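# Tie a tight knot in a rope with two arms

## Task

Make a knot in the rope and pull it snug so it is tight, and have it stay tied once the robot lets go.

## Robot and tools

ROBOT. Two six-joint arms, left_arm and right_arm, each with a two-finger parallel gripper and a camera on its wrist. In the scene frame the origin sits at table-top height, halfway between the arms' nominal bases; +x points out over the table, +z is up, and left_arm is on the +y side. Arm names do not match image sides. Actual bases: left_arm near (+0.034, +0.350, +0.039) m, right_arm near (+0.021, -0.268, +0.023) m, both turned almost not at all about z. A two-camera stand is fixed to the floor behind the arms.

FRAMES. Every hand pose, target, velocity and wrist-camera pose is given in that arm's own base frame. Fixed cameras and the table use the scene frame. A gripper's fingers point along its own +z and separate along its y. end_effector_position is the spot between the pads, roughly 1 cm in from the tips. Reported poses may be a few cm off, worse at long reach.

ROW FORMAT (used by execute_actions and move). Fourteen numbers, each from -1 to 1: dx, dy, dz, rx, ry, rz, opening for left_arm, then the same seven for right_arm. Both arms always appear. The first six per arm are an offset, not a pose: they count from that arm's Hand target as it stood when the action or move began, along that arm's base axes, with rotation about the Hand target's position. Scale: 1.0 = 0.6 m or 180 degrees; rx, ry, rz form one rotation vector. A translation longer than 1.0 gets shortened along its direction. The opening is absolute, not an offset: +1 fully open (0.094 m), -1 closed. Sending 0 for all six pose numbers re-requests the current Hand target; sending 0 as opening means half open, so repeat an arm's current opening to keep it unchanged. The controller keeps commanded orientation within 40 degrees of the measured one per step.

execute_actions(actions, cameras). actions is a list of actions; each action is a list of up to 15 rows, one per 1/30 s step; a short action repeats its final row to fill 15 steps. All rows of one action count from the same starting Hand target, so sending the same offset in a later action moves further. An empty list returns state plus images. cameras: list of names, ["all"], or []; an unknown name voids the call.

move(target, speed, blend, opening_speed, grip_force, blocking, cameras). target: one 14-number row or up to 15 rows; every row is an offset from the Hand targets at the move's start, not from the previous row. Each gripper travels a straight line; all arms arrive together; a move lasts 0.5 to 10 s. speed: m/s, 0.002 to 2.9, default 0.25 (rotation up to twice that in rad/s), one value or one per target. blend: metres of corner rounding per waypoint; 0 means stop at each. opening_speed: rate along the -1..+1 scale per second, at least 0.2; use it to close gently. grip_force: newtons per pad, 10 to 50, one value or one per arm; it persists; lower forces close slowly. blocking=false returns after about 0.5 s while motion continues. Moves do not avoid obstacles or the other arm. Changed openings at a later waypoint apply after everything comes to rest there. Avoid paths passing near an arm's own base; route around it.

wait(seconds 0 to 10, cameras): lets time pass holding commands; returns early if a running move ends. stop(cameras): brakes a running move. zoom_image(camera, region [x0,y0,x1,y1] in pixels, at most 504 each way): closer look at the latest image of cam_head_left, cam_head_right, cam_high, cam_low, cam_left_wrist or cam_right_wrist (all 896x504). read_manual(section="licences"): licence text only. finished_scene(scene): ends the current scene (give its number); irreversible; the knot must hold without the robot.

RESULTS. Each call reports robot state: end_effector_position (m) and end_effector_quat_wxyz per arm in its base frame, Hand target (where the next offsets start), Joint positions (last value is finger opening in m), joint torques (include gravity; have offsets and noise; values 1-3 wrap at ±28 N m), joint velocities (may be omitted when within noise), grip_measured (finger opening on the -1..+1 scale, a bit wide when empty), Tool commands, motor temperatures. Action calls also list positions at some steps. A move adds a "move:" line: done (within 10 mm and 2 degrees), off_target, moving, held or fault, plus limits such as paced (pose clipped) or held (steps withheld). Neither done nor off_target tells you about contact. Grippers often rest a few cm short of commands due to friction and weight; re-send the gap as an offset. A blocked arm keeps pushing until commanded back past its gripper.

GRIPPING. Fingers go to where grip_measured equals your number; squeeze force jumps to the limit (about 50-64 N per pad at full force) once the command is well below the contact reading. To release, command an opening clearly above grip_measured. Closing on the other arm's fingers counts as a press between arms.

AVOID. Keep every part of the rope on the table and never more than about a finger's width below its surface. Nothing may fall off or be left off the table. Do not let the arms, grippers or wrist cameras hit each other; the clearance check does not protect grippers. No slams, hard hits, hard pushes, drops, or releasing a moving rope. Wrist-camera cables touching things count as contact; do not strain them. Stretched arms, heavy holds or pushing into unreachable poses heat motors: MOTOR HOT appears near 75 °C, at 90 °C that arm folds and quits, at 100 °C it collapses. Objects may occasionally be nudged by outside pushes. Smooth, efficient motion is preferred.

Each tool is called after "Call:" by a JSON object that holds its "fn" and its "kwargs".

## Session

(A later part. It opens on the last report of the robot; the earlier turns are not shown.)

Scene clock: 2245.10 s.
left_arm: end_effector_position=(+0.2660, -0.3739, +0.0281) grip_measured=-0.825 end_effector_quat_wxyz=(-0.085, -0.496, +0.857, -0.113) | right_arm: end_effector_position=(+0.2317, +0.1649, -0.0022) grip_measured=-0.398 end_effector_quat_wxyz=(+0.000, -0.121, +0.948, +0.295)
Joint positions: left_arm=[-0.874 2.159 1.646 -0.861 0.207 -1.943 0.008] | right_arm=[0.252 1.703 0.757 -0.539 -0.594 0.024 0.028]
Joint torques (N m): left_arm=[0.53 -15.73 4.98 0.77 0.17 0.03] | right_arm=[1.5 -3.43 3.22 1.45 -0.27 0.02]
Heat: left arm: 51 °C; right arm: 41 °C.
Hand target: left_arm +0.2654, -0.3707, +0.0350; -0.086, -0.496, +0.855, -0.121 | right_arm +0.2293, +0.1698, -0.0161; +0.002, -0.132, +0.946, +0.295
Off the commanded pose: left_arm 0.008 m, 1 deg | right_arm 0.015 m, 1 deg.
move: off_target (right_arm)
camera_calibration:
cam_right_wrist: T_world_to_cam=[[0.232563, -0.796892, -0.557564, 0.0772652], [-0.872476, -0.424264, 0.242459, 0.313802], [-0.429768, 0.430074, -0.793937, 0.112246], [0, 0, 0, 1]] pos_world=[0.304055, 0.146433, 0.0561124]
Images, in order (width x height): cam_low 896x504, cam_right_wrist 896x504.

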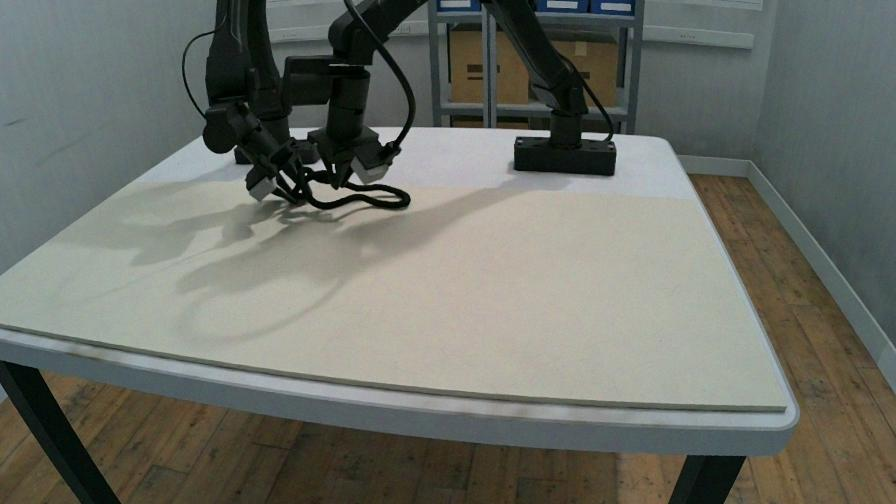

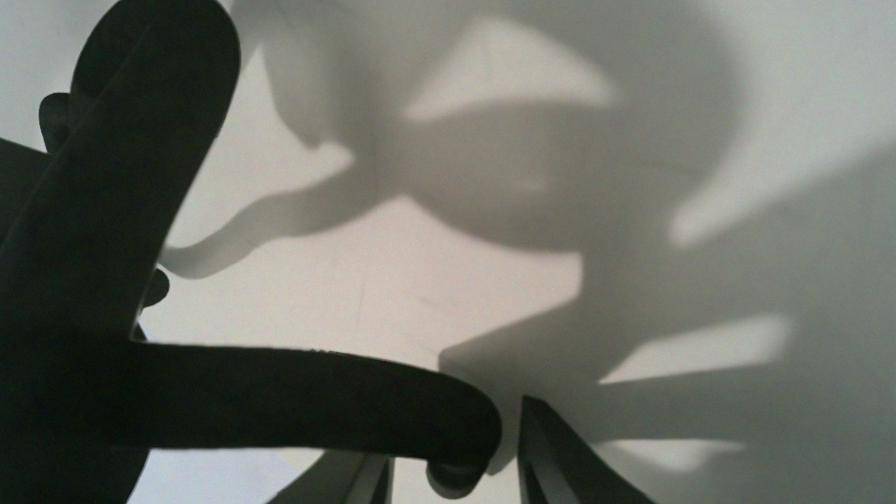

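Call:
{"fn": "move", "kwargs": {"target": [[0,0,0,0,0,0,-1,0.004,0,0.005,0,0,0,-0.4],[0,0,0,0,0,0,-1,0.004,0,0.005,0,0,0,-1]], "speed": 0.08, "opening_speed": 0.8, "cameras": ["cam_right_wrist","cam_low"]}}

Call:
{"fn": "zoom_image", "kwargs": {"camera": "cam_low", "region": [220, 140, 440, 264]}}

Scene clock: 2255.53 s.
left_arm: end_effector_position=(+0.2661, -0.3740, +0.0281) grip_measured=-0.825 end_effector_quat_wxyz=(-0.085, -0.496, +0.857, -0.113) | right_arm: end_effector_position=(+0.2345, +0.1668, -0.0040) grip_measured=-0.765 end_effector_quat_wxyz=(+0.006, -0.125, +0.947, +0.296)
Joint positions: left_arm=[-0.874 2.159 1.646 -0.86 0.207 -1.943 0.008] | right_arm=[0.256 1.712 0.757 -0.518 -0.594 0.025 0.011]
Joint torques (N m): left_arm=[0.54 -15.75 4.97 0.76 0.16 0.02] | right_arm=[1.05 -4 4.34 1.1 -0.27 0.01]
Heat: left arm: 51 °C; right arm: 40 °C.
Hand target: left_arm +0.2655, -0.3707, +0.0350; -0.086, -0.496, +0.855, -0.121 | right_arm +0.2318, +0.1698, -0.0132; +0.002, -0.132, +0.946, +0.295
Off the commanded pose: left_arm 0.008 m, 1 deg | right_arm 0.010 m, 1 deg.
move: done; target 2's new opening was sent with right_arm's hand 0.012 m and 1 deg from that target
camera_calibration:
cam_right_wrist: T_world_to_cam=[[0.24266, -0.794319, -0.556932, 0.074415], [-0.873492, -0.428661, 0.230785, 0.318385], [-0.422052, 0.430474, -0.79785, 0.109317], [0, 0, 0, 1]] pos_world=[0.306187, 0.14853, 0.0551844]
Images, in order (width x height): cam_low 896x504, cam_right_wrist 896x504.

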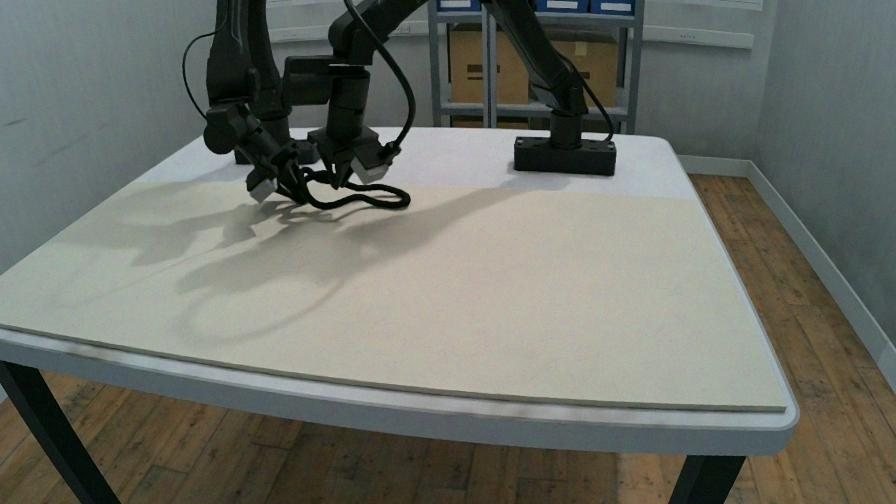

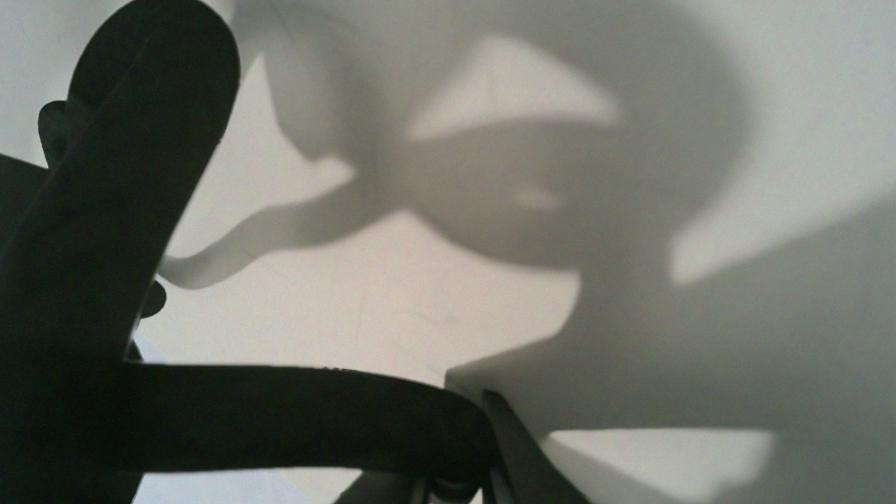

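Scaled by 2.291.

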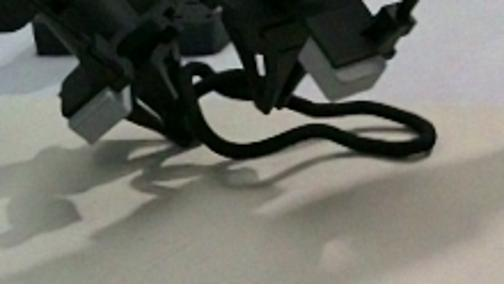

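Call:
{"fn": "move", "kwargs": {"target": [[0,0,0.02,0,0,0,-1,0.01,0,0.05,0,0,0,-1],[0,0.1,0.03,0,0,0,-1,0.04,-0.1,0.07,0,0,0,-1],[0,0.19,0.03,0,0,0,-1,0.06,-0.2,0.08,0,0,0,-1]], "speed": 0.08, "blend": 0.01, "cameras": ["cam_right_wrist","cam_low","cam_head_right"]}}

Call:
{"fn": "zoom_image", "kwargs": {"camera": "cam_low", "region": [180, 120, 460, 278]}}

Call:
{"fn": "zoom_image", "kwargs": {"camera": "cam_head_right", "region": [420, 240, 600, 340]}}

Scene clock: 2269.07 s.
left_arm: end_effector_position=(+0.2692, -0.2599, +0.0507) grip_measured=-0.825 end_effector_quat_wxyz=(-0.086, -0.497, +0.856, -0.117) | right_arm: end_effector_position=(+0.2614, +0.0516, +0.0335) grip_measured=-0.765 end_effector_quat_wxyz=(+0.000, -0.130, +0.947, +0.292)
Joint positions: left_arm=[-0.652 1.857 1.298 -0.857 0.248 -1.723 0.008] | right_arm=[-0.178 1.78 1.02 -1.016 -0.561 -0.51 0.011]
Joint torques (N m): left_arm=[0.31 -12.22 4.82 0.66 0.18 0.02] | right_arm=[-0.44 -5.12 7.69 -0.11 -0.31 -0.06]
Heat: left arm: 51 °C; right arm: 40 °C.
Hand target: left_arm +0.2654, -0.2566, +0.0530; -0.086, -0.496, +0.855, -0.121 | right_arm +0.2678, +0.0498, +0.0348; +0.002, -0.132, +0.946, +0.295
Off the commanded pose: left_arm 0.005 m, 0 deg | right_arm 0.007 m, 0 deg.
move: done
camera_calibration:
cam_right_wrist: T_world_to_cam=[[0.249874, -0.795512, -0.552017, -0.0048104], [-0.866507, -0.438137, 0.239169, 0.282305], [-0.432121, 0.418565, -0.798796, 0.203518], [0, 0, 0, 1]] pos_world=[0.333765, 0.0346762, 0.092395]
Images, in order (width x height): cam_head_right 896x504, cam_low 896x504, cam_right_wrist 896x504.

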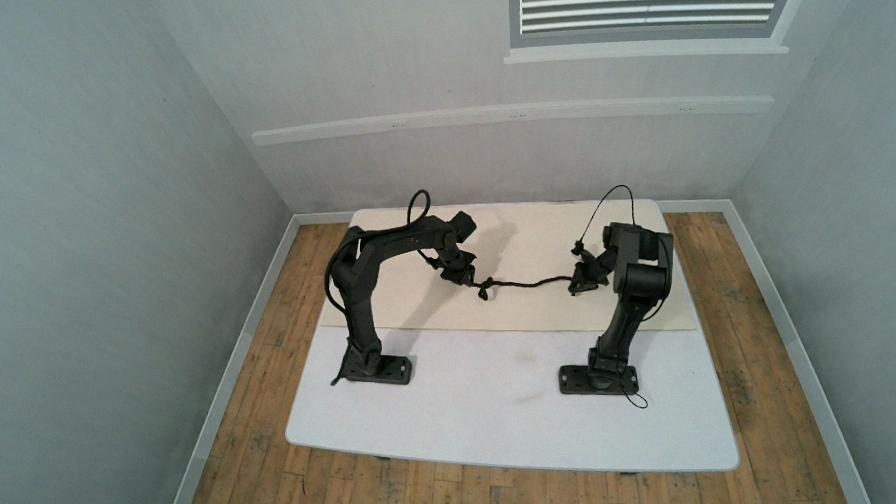

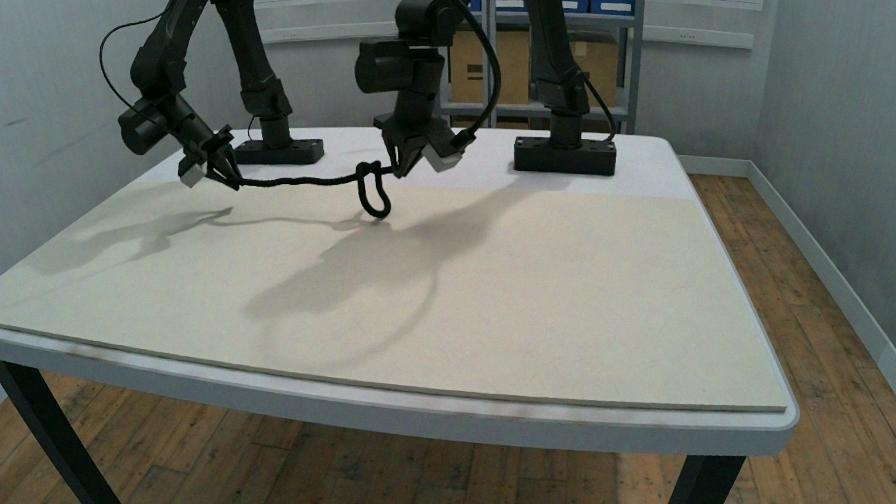

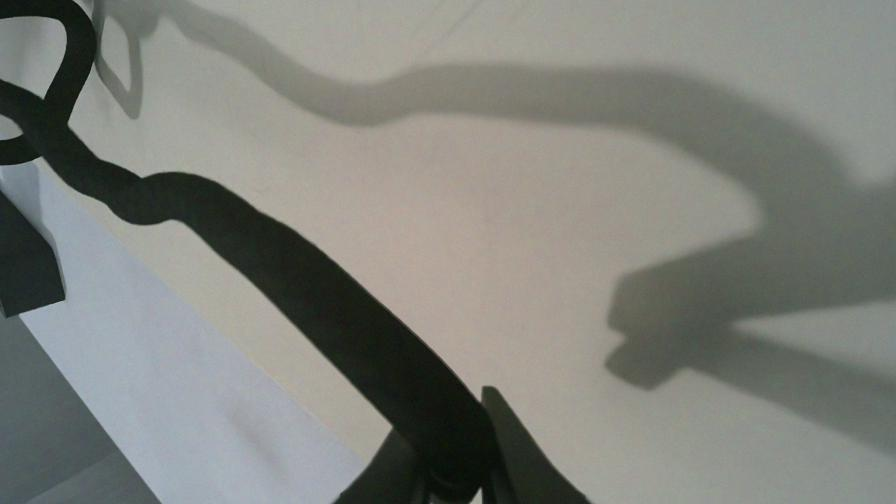

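Scaled by 1.800.

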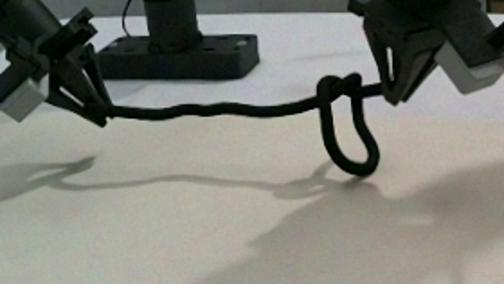

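Scaled by 2.800.

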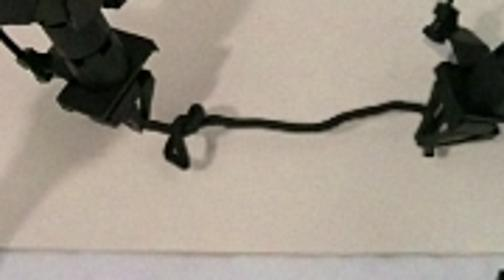

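Call:
{"fn": "move", "kwargs": {"target": [[0,0.06,0,0,0,0,-1,0,-0.1,0,0,0,0,-1],[0,0.11,0,0,0,0,-1,0,-0.13,0,0,0,0,-1]], "speed": 0.05, "blend": 0.01, "cameras": ["cam_low","cam_left_wrist","cam_right_wrist"]}}

Call:
{"fn": "zoom_image", "kwargs": {"camera": "cam_low", "region": [180, 120, 460, 278]}}

Scene clock: 2276.93 s.
left_arm: end_effector_position=(+0.2745, -0.1975, +0.0528) grip_measured=-0.825 end_effector_quat_wxyz=(-0.082, -0.494, +0.856, -0.129) | right_arm: end_effector_position=(+0.2619, -0.0234, +0.0350) grip_measured=-0.765 end_effector_quat_wxyz=(+0.000, -0.131, +0.947, +0.294)
Joint positions: left_arm=[-0.481 1.741 1.159 -0.855 0.276 -1.546 0.008] | right_arm=[-0.425 1.896 1.165 -1.189 -0.495 -0.79 0.011]
Joint torques (N m): left_arm=[0.54 -10.81 4.77 0.38 0.14 0.05] | right_arm=[-0.66 -5.75 7.56 -0.43 -0.21 -0.07]
Heat: left arm: 50 °C; right arm: 41 °C.
Hand target: left_arm +0.2655, -0.1906, +0.0530; -0.086, -0.496, +0.855, -0.121 | right_arm +0.2678, -0.0282, +0.0348; +0.002, -0.132, +0.946, +0.295
Off the commanded pose: left_arm 0.011 m, 1 deg | right_arm 0.008 m, 0 deg.
move: off_target (left_arm)
camera_calibration:
cam_left_wrist: T_world_to_cam=[[0.85914, -0.486245, 0.159513, -0.33817], [-0.465024, -0.611697, 0.639984, 0.0102245], [-0.213615, -0.624013, -0.751649, 0.067774], [0, 0, 0, 1]] pos_world=[0.309767, -0.115887, 0.0983411]
cam_right_wrist: T_world_to_cam=[[0.25178, -0.792883, -0.554926, -0.064081], [-0.864664, -0.441851, 0.239007, 0.248941], [-0.434699, 0.419648, -0.796827, 0.236888], [0, 0, 0, 1]] pos_world=[0.33436, -0.0402231, 0.0936997]
Images, in order (width x height): cam_low 896x504, cam_left_wrist 896x504, cam_right_wrist 896x504.

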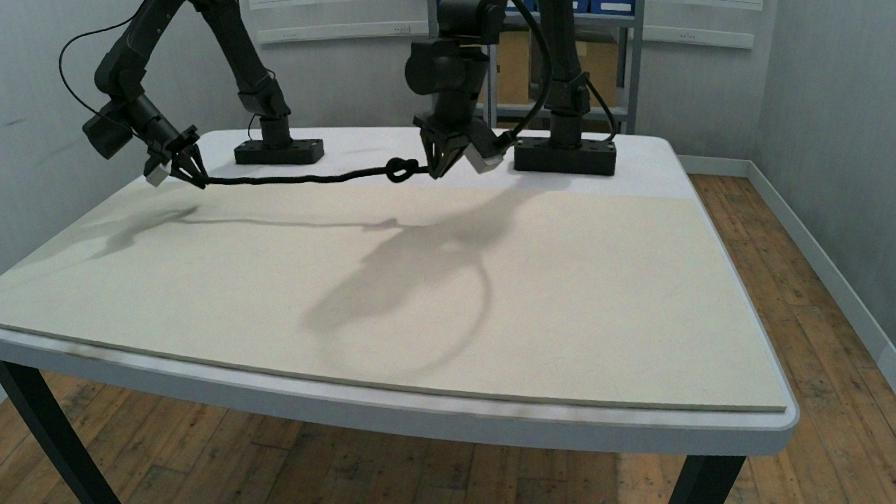

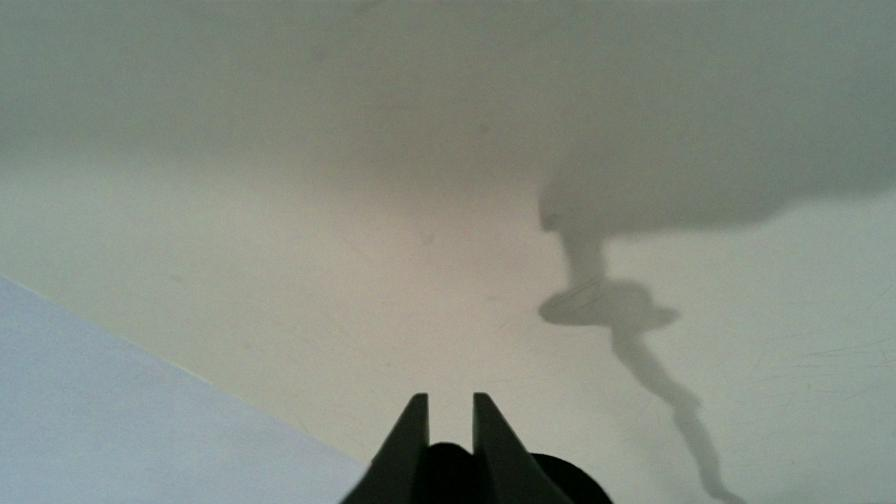

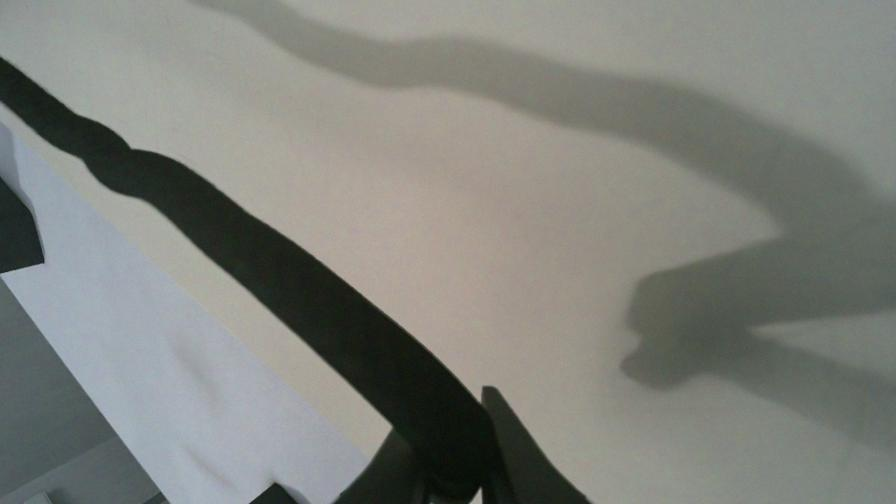

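Scaled by 1.800.

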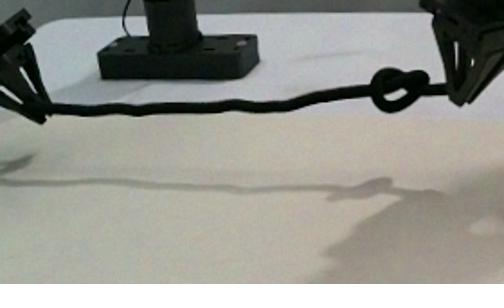

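Call:
{"fn": "move", "kwargs": {"target": [[0,0.05,0,0,0,0,-1,0,-0.05,0,0,0,0,-1]], "speed": 0.03, "cameras": ["cam_low","cam_left_wrist","cam_right_wrist"]}}

Call:
{"fn": "zoom_image", "kwargs": {"camera": "cam_low", "region": [320, 120, 480, 210]}}

Scene clock: 2283.57 s.
left_arm: end_effector_position=(+0.2753, -0.1816, +0.0577) grip_measured=-0.825 end_effector_quat_wxyz=(-0.092, -0.482, +0.858, -0.152) | right_arm: end_effector_position=(+0.2558, -0.0400, +0.0407) grip_measured=-0.766 end_effector_quat_wxyz=(-0.012, -0.131, +0.939, +0.318)
Joint positions: left_arm=[-0.407 1.702 1.122 -0.855 0.332 -1.455 0.008] | right_arm=[-0.494 1.951 1.233 -1.293 -0.491 -0.883 0.011]
Joint torques (N m): left_arm=[1.85 -10.35 4.4 0.17 -0.32 0.06] | right_arm=[-1.8 -6.11 8.1 -0.14 0.02 -0.02]
Heat: left arm: 50 °C; right arm: 41 °C.
Hand target: left_arm +0.2655, -0.1606, +0.0530; -0.086, -0.496, +0.855, -0.121 | right_arm +0.2676, -0.0582, +0.0348; +0.002, -0.132, +0.946, +0.295
Off the commanded pose: left_arm 0.024 m, 4 deg | right_arm 0.023 m, 3 deg.
move: off_target (left_arm, right_arm)
camera_calibration:
cam_left_wrist: T_world_to_cam=[[0.847993, -0.494345, 0.19113, -0.332212], [-0.481781, -0.568667, 0.666712, 0.028123], [-0.220896, -0.65745, -0.720392, 0.0756813], [0, 0, 0, 1]] pos_world=[0.311981, -0.0984782, 0.099266]
cam_right_wrist: T_world_to_cam=[[0.240449, -0.764508, -0.59809, -0.0667552], [-0.854261, -0.459242, 0.243588, 0.231435], [-0.460893, 0.452355, -0.763513, 0.252377], [0, 0, 0, 1]] pos_world=[0.330076, -0.0589143, 0.0963928]
Images, in order (width x height): cam_low 896x504, cam_left_wrist 896x504, cam_right_wrist 896x504.

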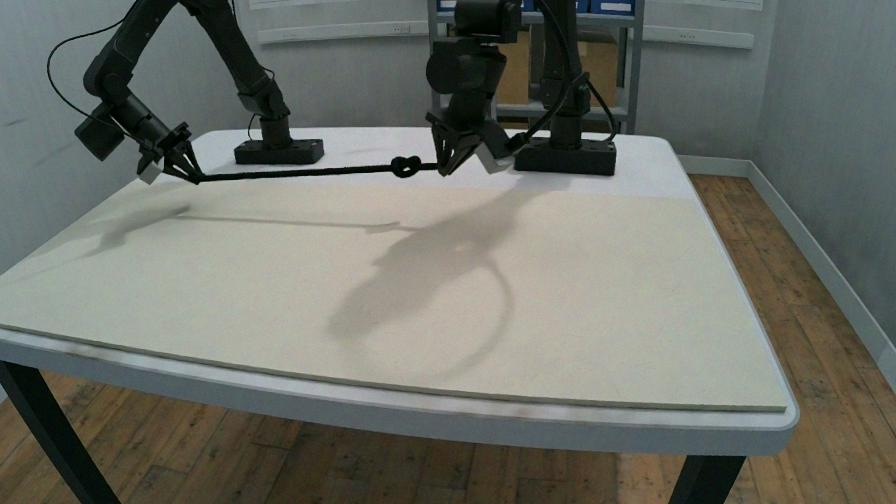

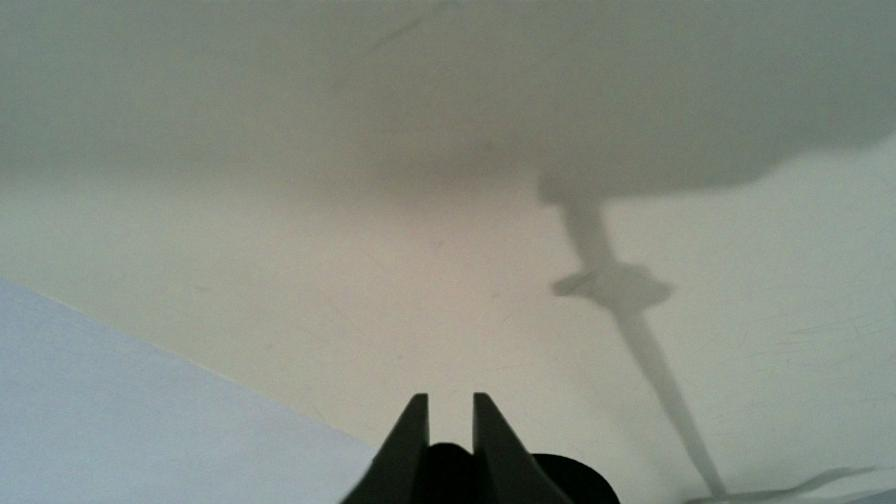

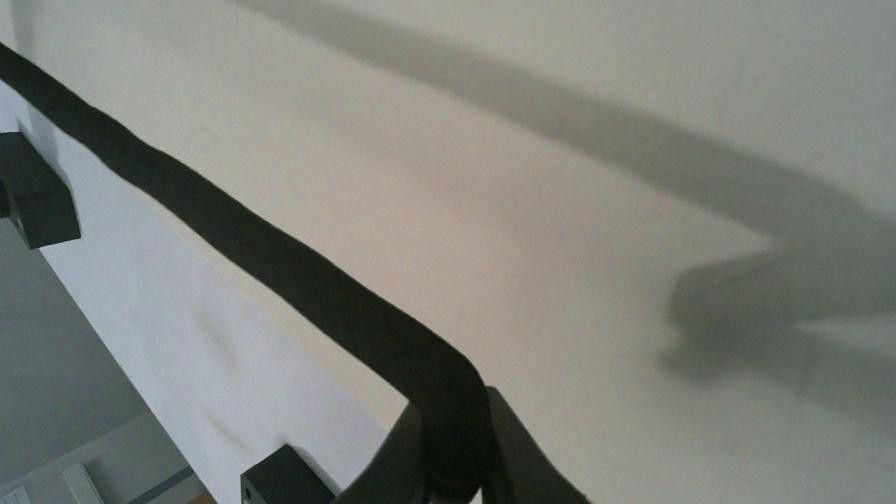

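Scaled by 3.150.

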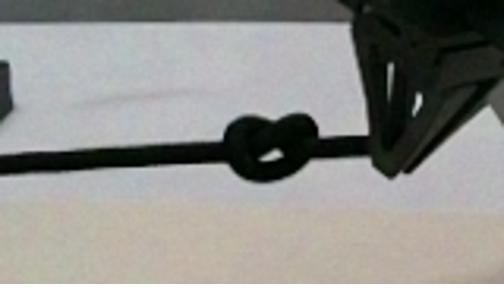

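Call:
{"fn": "move", "kwargs": {"target": [[0,0.05,0,0,0,0,-1,0,-0.05,0,0,0,0,-1]], "speed": 0.03, "cameras": ["cam_low","cam_right_wrist"]}}

Call:
{"fn": "zoom_image", "kwargs": {"camera": "cam_low", "region": [320, 120, 480, 210]}}

Scene clock: 2289.60 s.
left_arm: end_effector_position=(+0.2761, -0.1762, +0.0668) grip_measured=-0.826 end_effector_quat_wxyz=(-0.112, -0.461, +0.859, -0.193) | right_arm: end_effector_position=(+0.2484, -0.0458, +0.0557) grip_measured=-0.766 end_effector_quat_wxyz=(-0.028, -0.122, +0.924, +0.362)
Joint positions: left_arm=[-0.341 1.673 1.099 -0.851 0.427 -1.359 0.008] | right_arm=[-0.547 2.003 1.309 -1.439 -0.516 -0.96 0.011]
Joint torques (N m): left_arm=[3.96 -10.07 4.03 -0.16 -1.19 0.08] | right_arm=[-3.62 -6.39 9.21 0.36 0.56 0.05]
Heat: left arm: 50 °C; right arm: 41 °C.
Hand target: left_arm +0.2655, -0.1306, +0.0531; -0.086, -0.496, +0.855, -0.121 | right_arm +0.2676, -0.0882, +0.0348; +0.002, -0.132, +0.946, +0.295
Off the commanded pose: left_arm 0.049 m, 10 deg | right_arm 0.051 m, 9 deg.
move: off_target (left_arm, right_arm)
camera_calibration:
cam_right_wrist: T_world_to_cam=[[0.207884, -0.708678, -0.674211, -0.0455068], [-0.845089, -0.477208, 0.241032, 0.215843], [-0.492553, 0.519662, -0.6981, 0.270409], [0, 0, 0, 1]] pos_world=[0.325057, -0.0697692, 0.106066]
Images, in order (width x height): cam_low 896x504, cam_right_wrist 896x504.

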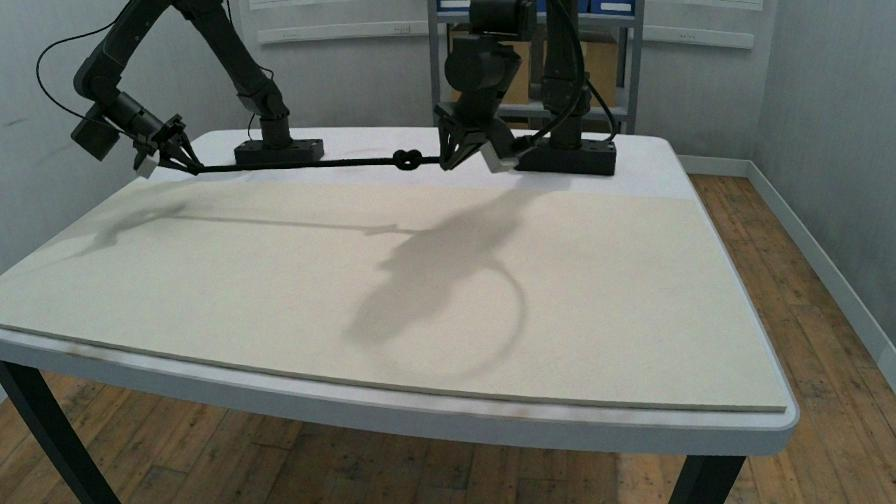

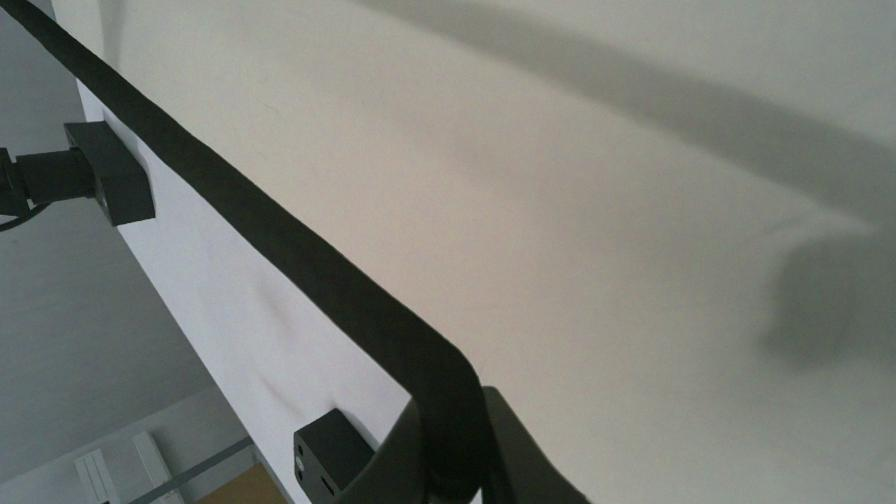

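Scaled by 3.150.

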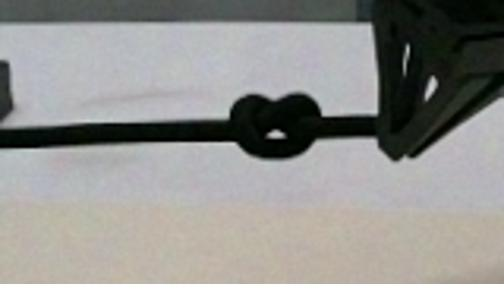

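Call:
{"fn": "move", "kwargs": {"target": [[0,0.05,-0.01,0,0,0,-1,0,-0.05,-0.01,0,0,0,-1]], "speed": 0.03, "cameras": ["cam_low","cam_left_wrist"]}}

Call:
{"fn": "zoom_image", "kwargs": {"camera": "cam_low", "region": [320, 120, 480, 210]}}

Scene clock: 2299.13 s.
left_arm: end_effector_position=(+0.2754, -0.1720, +0.0723) grip_measured=-0.827 end_effector_quat_wxyz=(-0.132, -0.438, +0.857, -0.237) | right_arm: end_effector_position=(+0.2446, -0.0505, +0.0694) grip_measured=-0.766 end_effector_quat_wxyz=(-0.044, -0.109, +0.906, +0.406)
Joint positions: left_arm=[-0.276 1.656 1.068 -0.839 0.532 -1.26 0.008] | right_arm=[-0.586 2.066 1.388 -1.575 -0.537 -1.021 0.011]
Joint torques (N m): left_arm=[6.41 -9.81 3.73 -0.43 -2.13 0.14] | right_arm=[-5.7 -6.68 10.45 0.97 1.04 0.11]
Heat: left arm: 49 °C; right arm: 43 °C.
Hand target: left_arm +0.2655, -0.1006, +0.0470; -0.086, -0.496, +0.855, -0.121 | right_arm +0.2677, -0.1181, +0.0289; +0.002, -0.132, +0.946, +0.295
Off the commanded pose: left_arm 0.076 m, 16 deg | right_arm 0.082 m, 15 deg.
joint read past its limit (right arm) — joint 4 (wrist pitch), lower limit.
move: off_target (left_arm, right_arm)
camera_calibration:
cam_left_wrist: T_world_to_cam=[[0.804785, -0.505961, 0.310364, -0.329098], [-0.535903, -0.394549, 0.746417, 0.0628981], [-0.255204, -0.76703, -0.588673, 0.0736367], [0, 0, 0, 1]] pos_world=[0.317353, -0.0852126, 0.0985397]
Images, in order (width x height): cam_low 896x504, cam_left_wrist 896x504.

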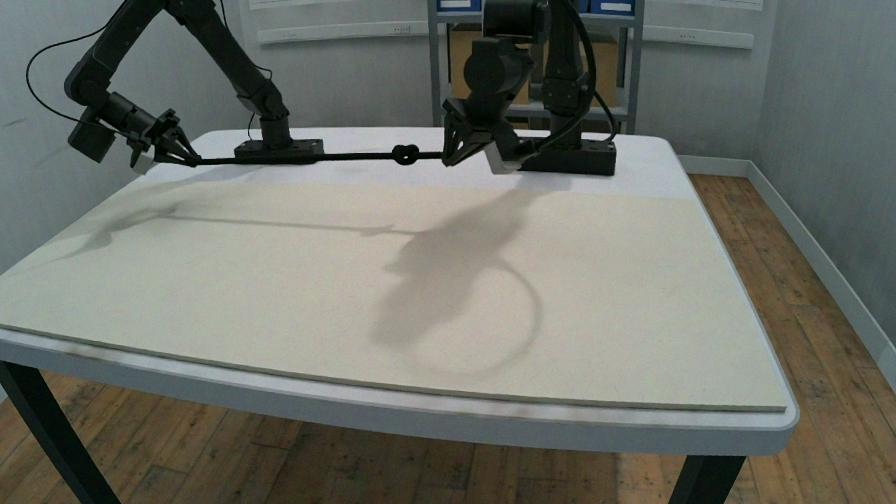

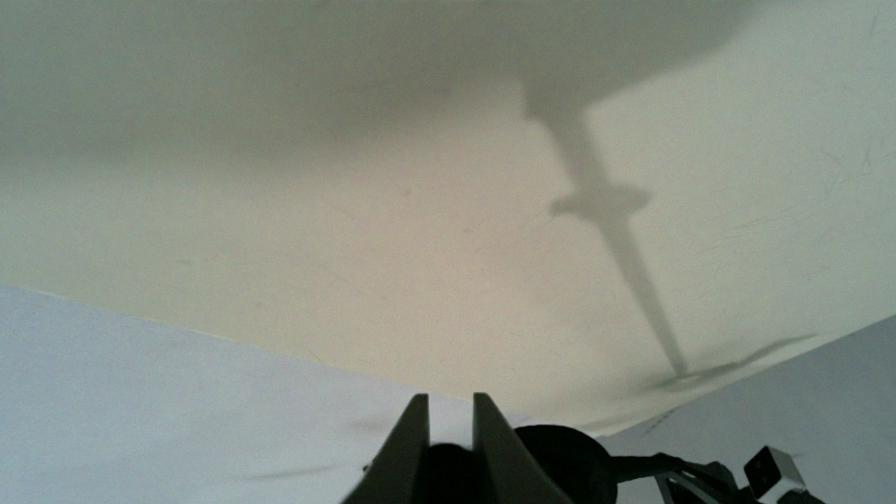

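Scaled by 3.150.

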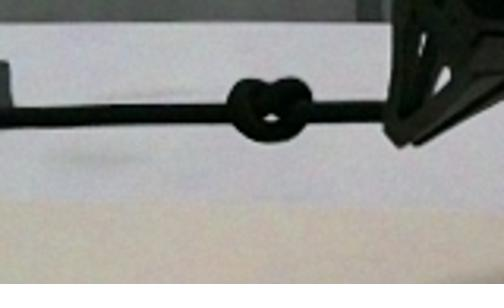

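Call:
{"fn": "move", "kwargs": {"target": [[0,0.035,-0.01,0,0,0,-1,0,-0.035,-0.01,0,0,0,-1]], "speed": 0.03, "cameras": ["cam_low"]}}

Call:
{"fn": "zoom_image", "kwargs": {"camera": "cam_low", "region": [320, 120, 480, 210]}}

Scene clock: 2309.40 s.
left_arm: end_effector_position=(+0.2742, -0.1704, +0.0754) grip_measured=-0.833 end_effector_quat_wxyz=(-0.147, -0.420, +0.854, -0.269) | right_arm: end_effector_position=(+0.2504, -0.0556, +0.0659) grip_measured=-0.766 end_effector_quat_wxyz=(-0.037, -0.108, +0.899, +0.423)
Joint positions: left_arm=[-0.233 1.652 1.045 -0.829 0.611 -1.191 0.008] | right_arm=[-0.604 2.12 1.428 -1.597 -0.558 -1.058 0.011]
Joint torques (N m): left_arm=[8.43 -9.85 3.54 -0.61 -2.79 0.19] | right_arm=[-7.57 -7.09 11.75 0.94 1.41 0.15]
Heat: left arm: 49 °C; right arm: 44 °C.
Hand target: left_arm +0.2654, -0.0796, +0.0410; -0.087, -0.496, +0.855, -0.121 | right_arm +0.2678, -0.1392, +0.0228; +0.002, -0.132, +0.946, +0.295
Off the commanded pose: left_arm 0.097 m, 20 deg | right_arm 0.096 m, 17 deg.
joint read past its limit (right arm) — joint 4 (wrist pitch), lower limit.
move: off_target (left_arm, right_arm)
Images, in order (width x height): cam_low 896x504.

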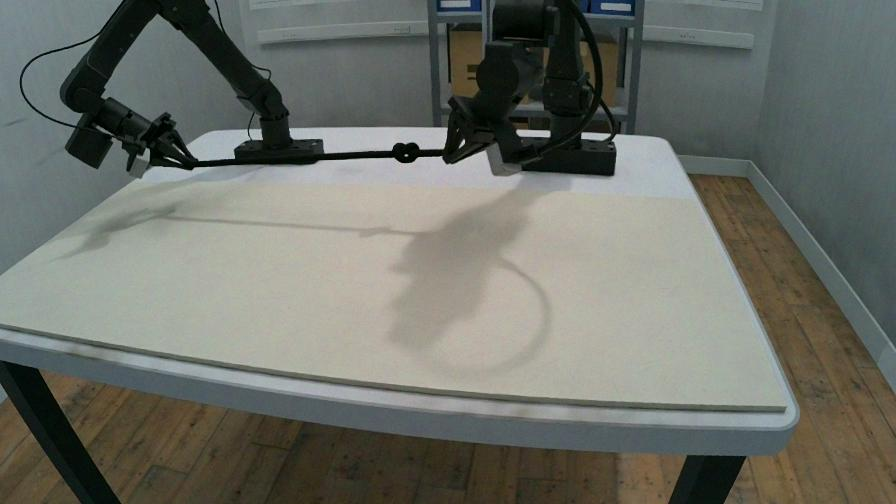

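Scaled by 3.150.

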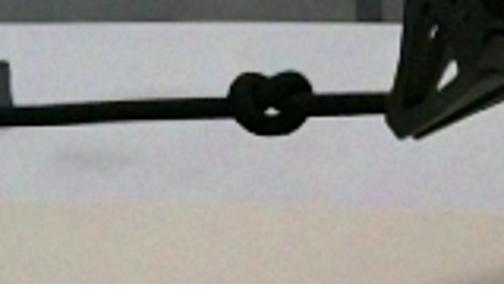

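Call:
{"fn": "move", "kwargs": {"target": [[0,-0.19,0.01,0,0,0,-1,0,0.18,0.02,0,0,0,-1],[0,-0.19,-0.10,0.09,0,0,-1,0,0.18,-0.05,-0.18,0,0,-1]], "speed": 0.1, "cameras": ["cam_low","cam_head_right"]}}

Call:
{"fn": "zoom_image", "kwargs": {"camera": "cam_low", "region": [180, 120, 460, 278]}}

Scene clock: 2321.00 s.
left_arm: end_effector_position=(+0.2548, -0.1894, -0.0179) grip_measured=-0.834 end_effector_quat_wxyz=(-0.031, -0.502, +0.864, +0.005) | right_arm: end_effector_position=(+0.2661, -0.0310, -0.0067) grip_measured=-0.766 end_effector_quat_wxyz=(-0.048, -0.126, +0.990, +0.028)
Joint positions: left_arm=[-0.613 1.928 1.129 -0.806 0.052 -1.665 0.008] | right_arm=[-0.14 1.803 1.007 -0.882 -0.029 -0.394 0.011]
Joint torques (N m): left_arm=[-0.36 -7.99 7.91 0.39 -0.26 -0.07] | right_arm=[0.54 -8.28 3.73 0.6 0.08 0.09]
Heat: left arm: 48 °C; right arm: 44 °C.
Hand target: left_arm +0.2653, -0.1936, -0.0190; -0.016, -0.503, +0.864, +0.001 | right_arm +0.2677, -0.0312, -0.0072; -0.035, -0.127, +0.991, +0.019
Off the commanded pose: left_arm 0.011 m, 2 deg | right_arm 0.002 m, 2 deg.
move: off_target (left_arm)
Images, in order (width x height): cam_head_right 896x504, cam_low 896x504.

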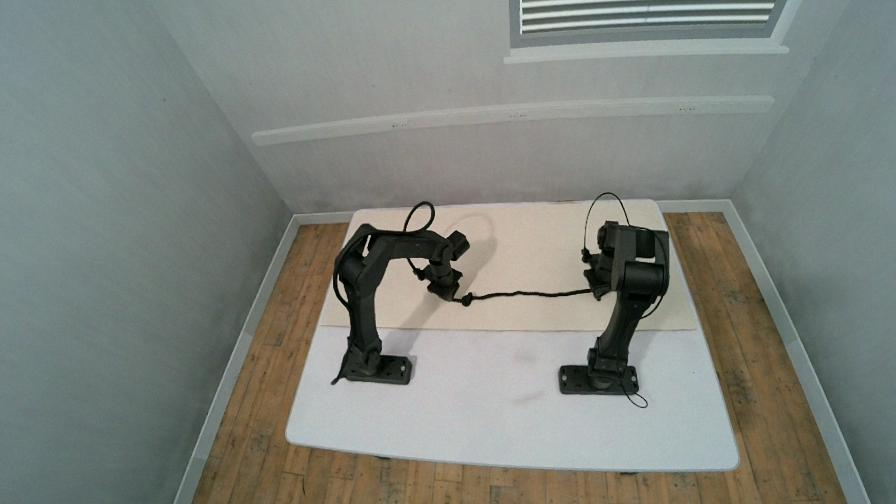

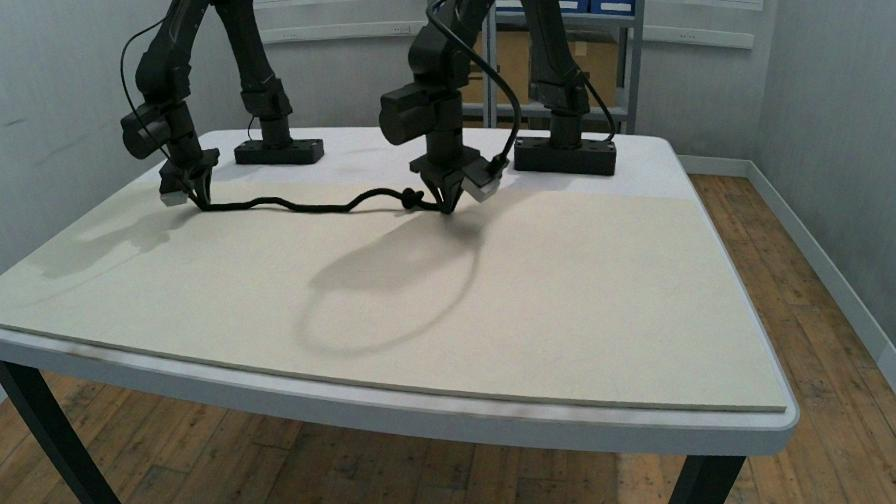

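Scaled by 1.800.

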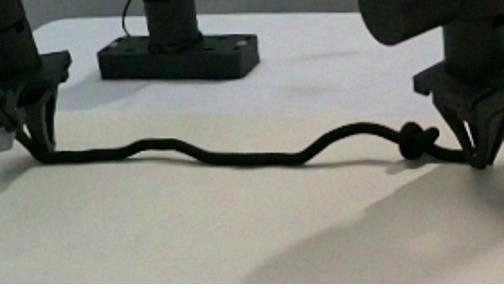

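Call:
{"fn": "move", "kwargs": {"target": [[0,0,-0.015,0,0,0,-1,0,0,-0.015,0,0,0,-1],[0,0,-0.015,0,0,0,-0.2,0,0,-0.015,0,0,0,-0.2],[0,0,0.13,0,0,0,-0.2,0,0,0.13,0,0,0,-0.2]], "speed": 0.12, "opening_speed": 1, "cameras": ["cam_low","cam_left_wrist"]}}

Call:
{"fn": "zoom_image", "kwargs": {"camera": "cam_low", "region": [180, 140, 460, 298]}}

Call:
{"fn": "zoom_image", "kwargs": {"camera": "cam_low", "region": [370, 170, 470, 226]}}

Scene clock: 2331.80 s.
left_arm: end_effector_position=(+0.2616, -0.1929, +0.0477) grip_measured=-0.202 end_effector_quat_wxyz=(-0.028, -0.503, +0.864, +0.005) | right_arm: end_effector_position=(+0.2613, -0.0316, +0.0593) grip_measured=-0.203 end_effector_quat_wxyz=(-0.050, -0.125, +0.991, +0.025)
Joint positions: left_arm=[-0.613 1.848 1.308 -1.063 0.047 -1.666 0.037] | right_arm=[-0.14 1.682 1.15 -1.149 -0.023 -0.392 0.037]
Joint torques (N m): left_arm=[-0.36 -11.02 8.49 0.02 -0.2 -0.06] | right_arm=[0.53 -7.83 8.17 0.06 0.01 0.08]
Heat: left arm: 47 °C; right arm: 42 °C.
Hand target: left_arm +0.2654, -0.1936, +0.0590; -0.016, -0.503, +0.864, +0.001 | right_arm +0.2678, -0.0311, +0.0709; -0.035, -0.127, +0.991, +0.019
Off the commanded pose: left_arm 0.012 m, 1 deg | right_arm 0.013 m, 2 deg.
move: off_target (left_arm, right_arm); target 2's new opening was sent with left_arm's hand 0.014 m and 2 deg from that target
camera_calibration:
cam_left_wrist: T_world_to_cam=[[0.861633, -0.507142, -0.0199131, -0.320288], [-0.442572, -0.769977, 0.459636, -0.0175445], [-0.248433, -0.387224, -0.887884, 0.125336], [0, 0, 0, 1]] pos_world=[0.299344, -0.127407, 0.11297]
Images, in order (width x height): cam_low 896x504, cam_left_wrist 896x504.

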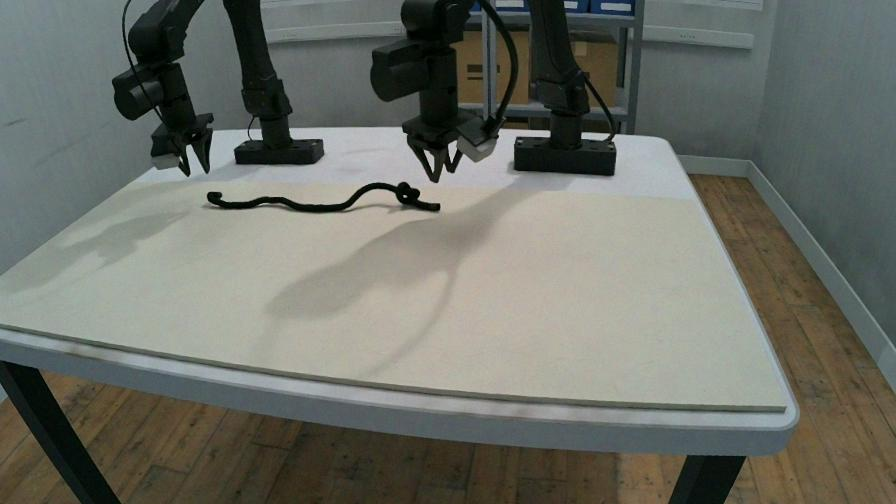

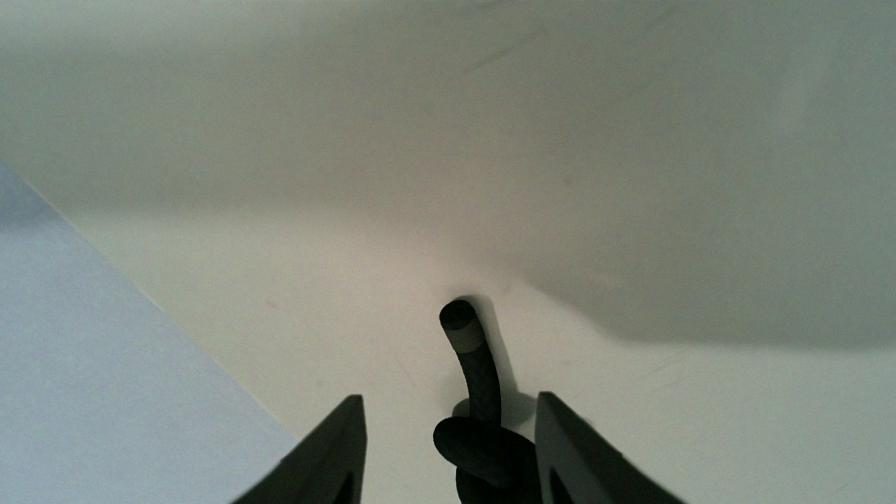

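Scaled by 1.800.

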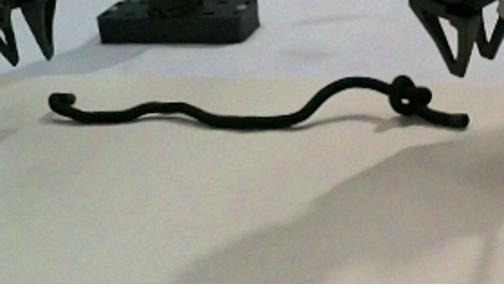

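Scaled by 5.040.

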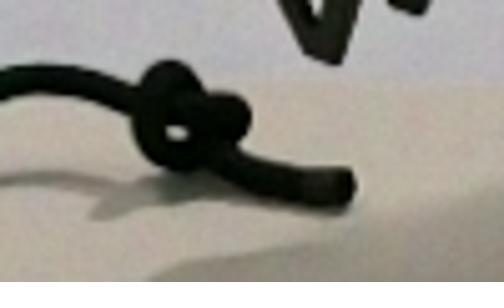

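Call:
{"fn": "finished_scene", "kwargs": {"scene": 2}}

The scene is finished: the task was done.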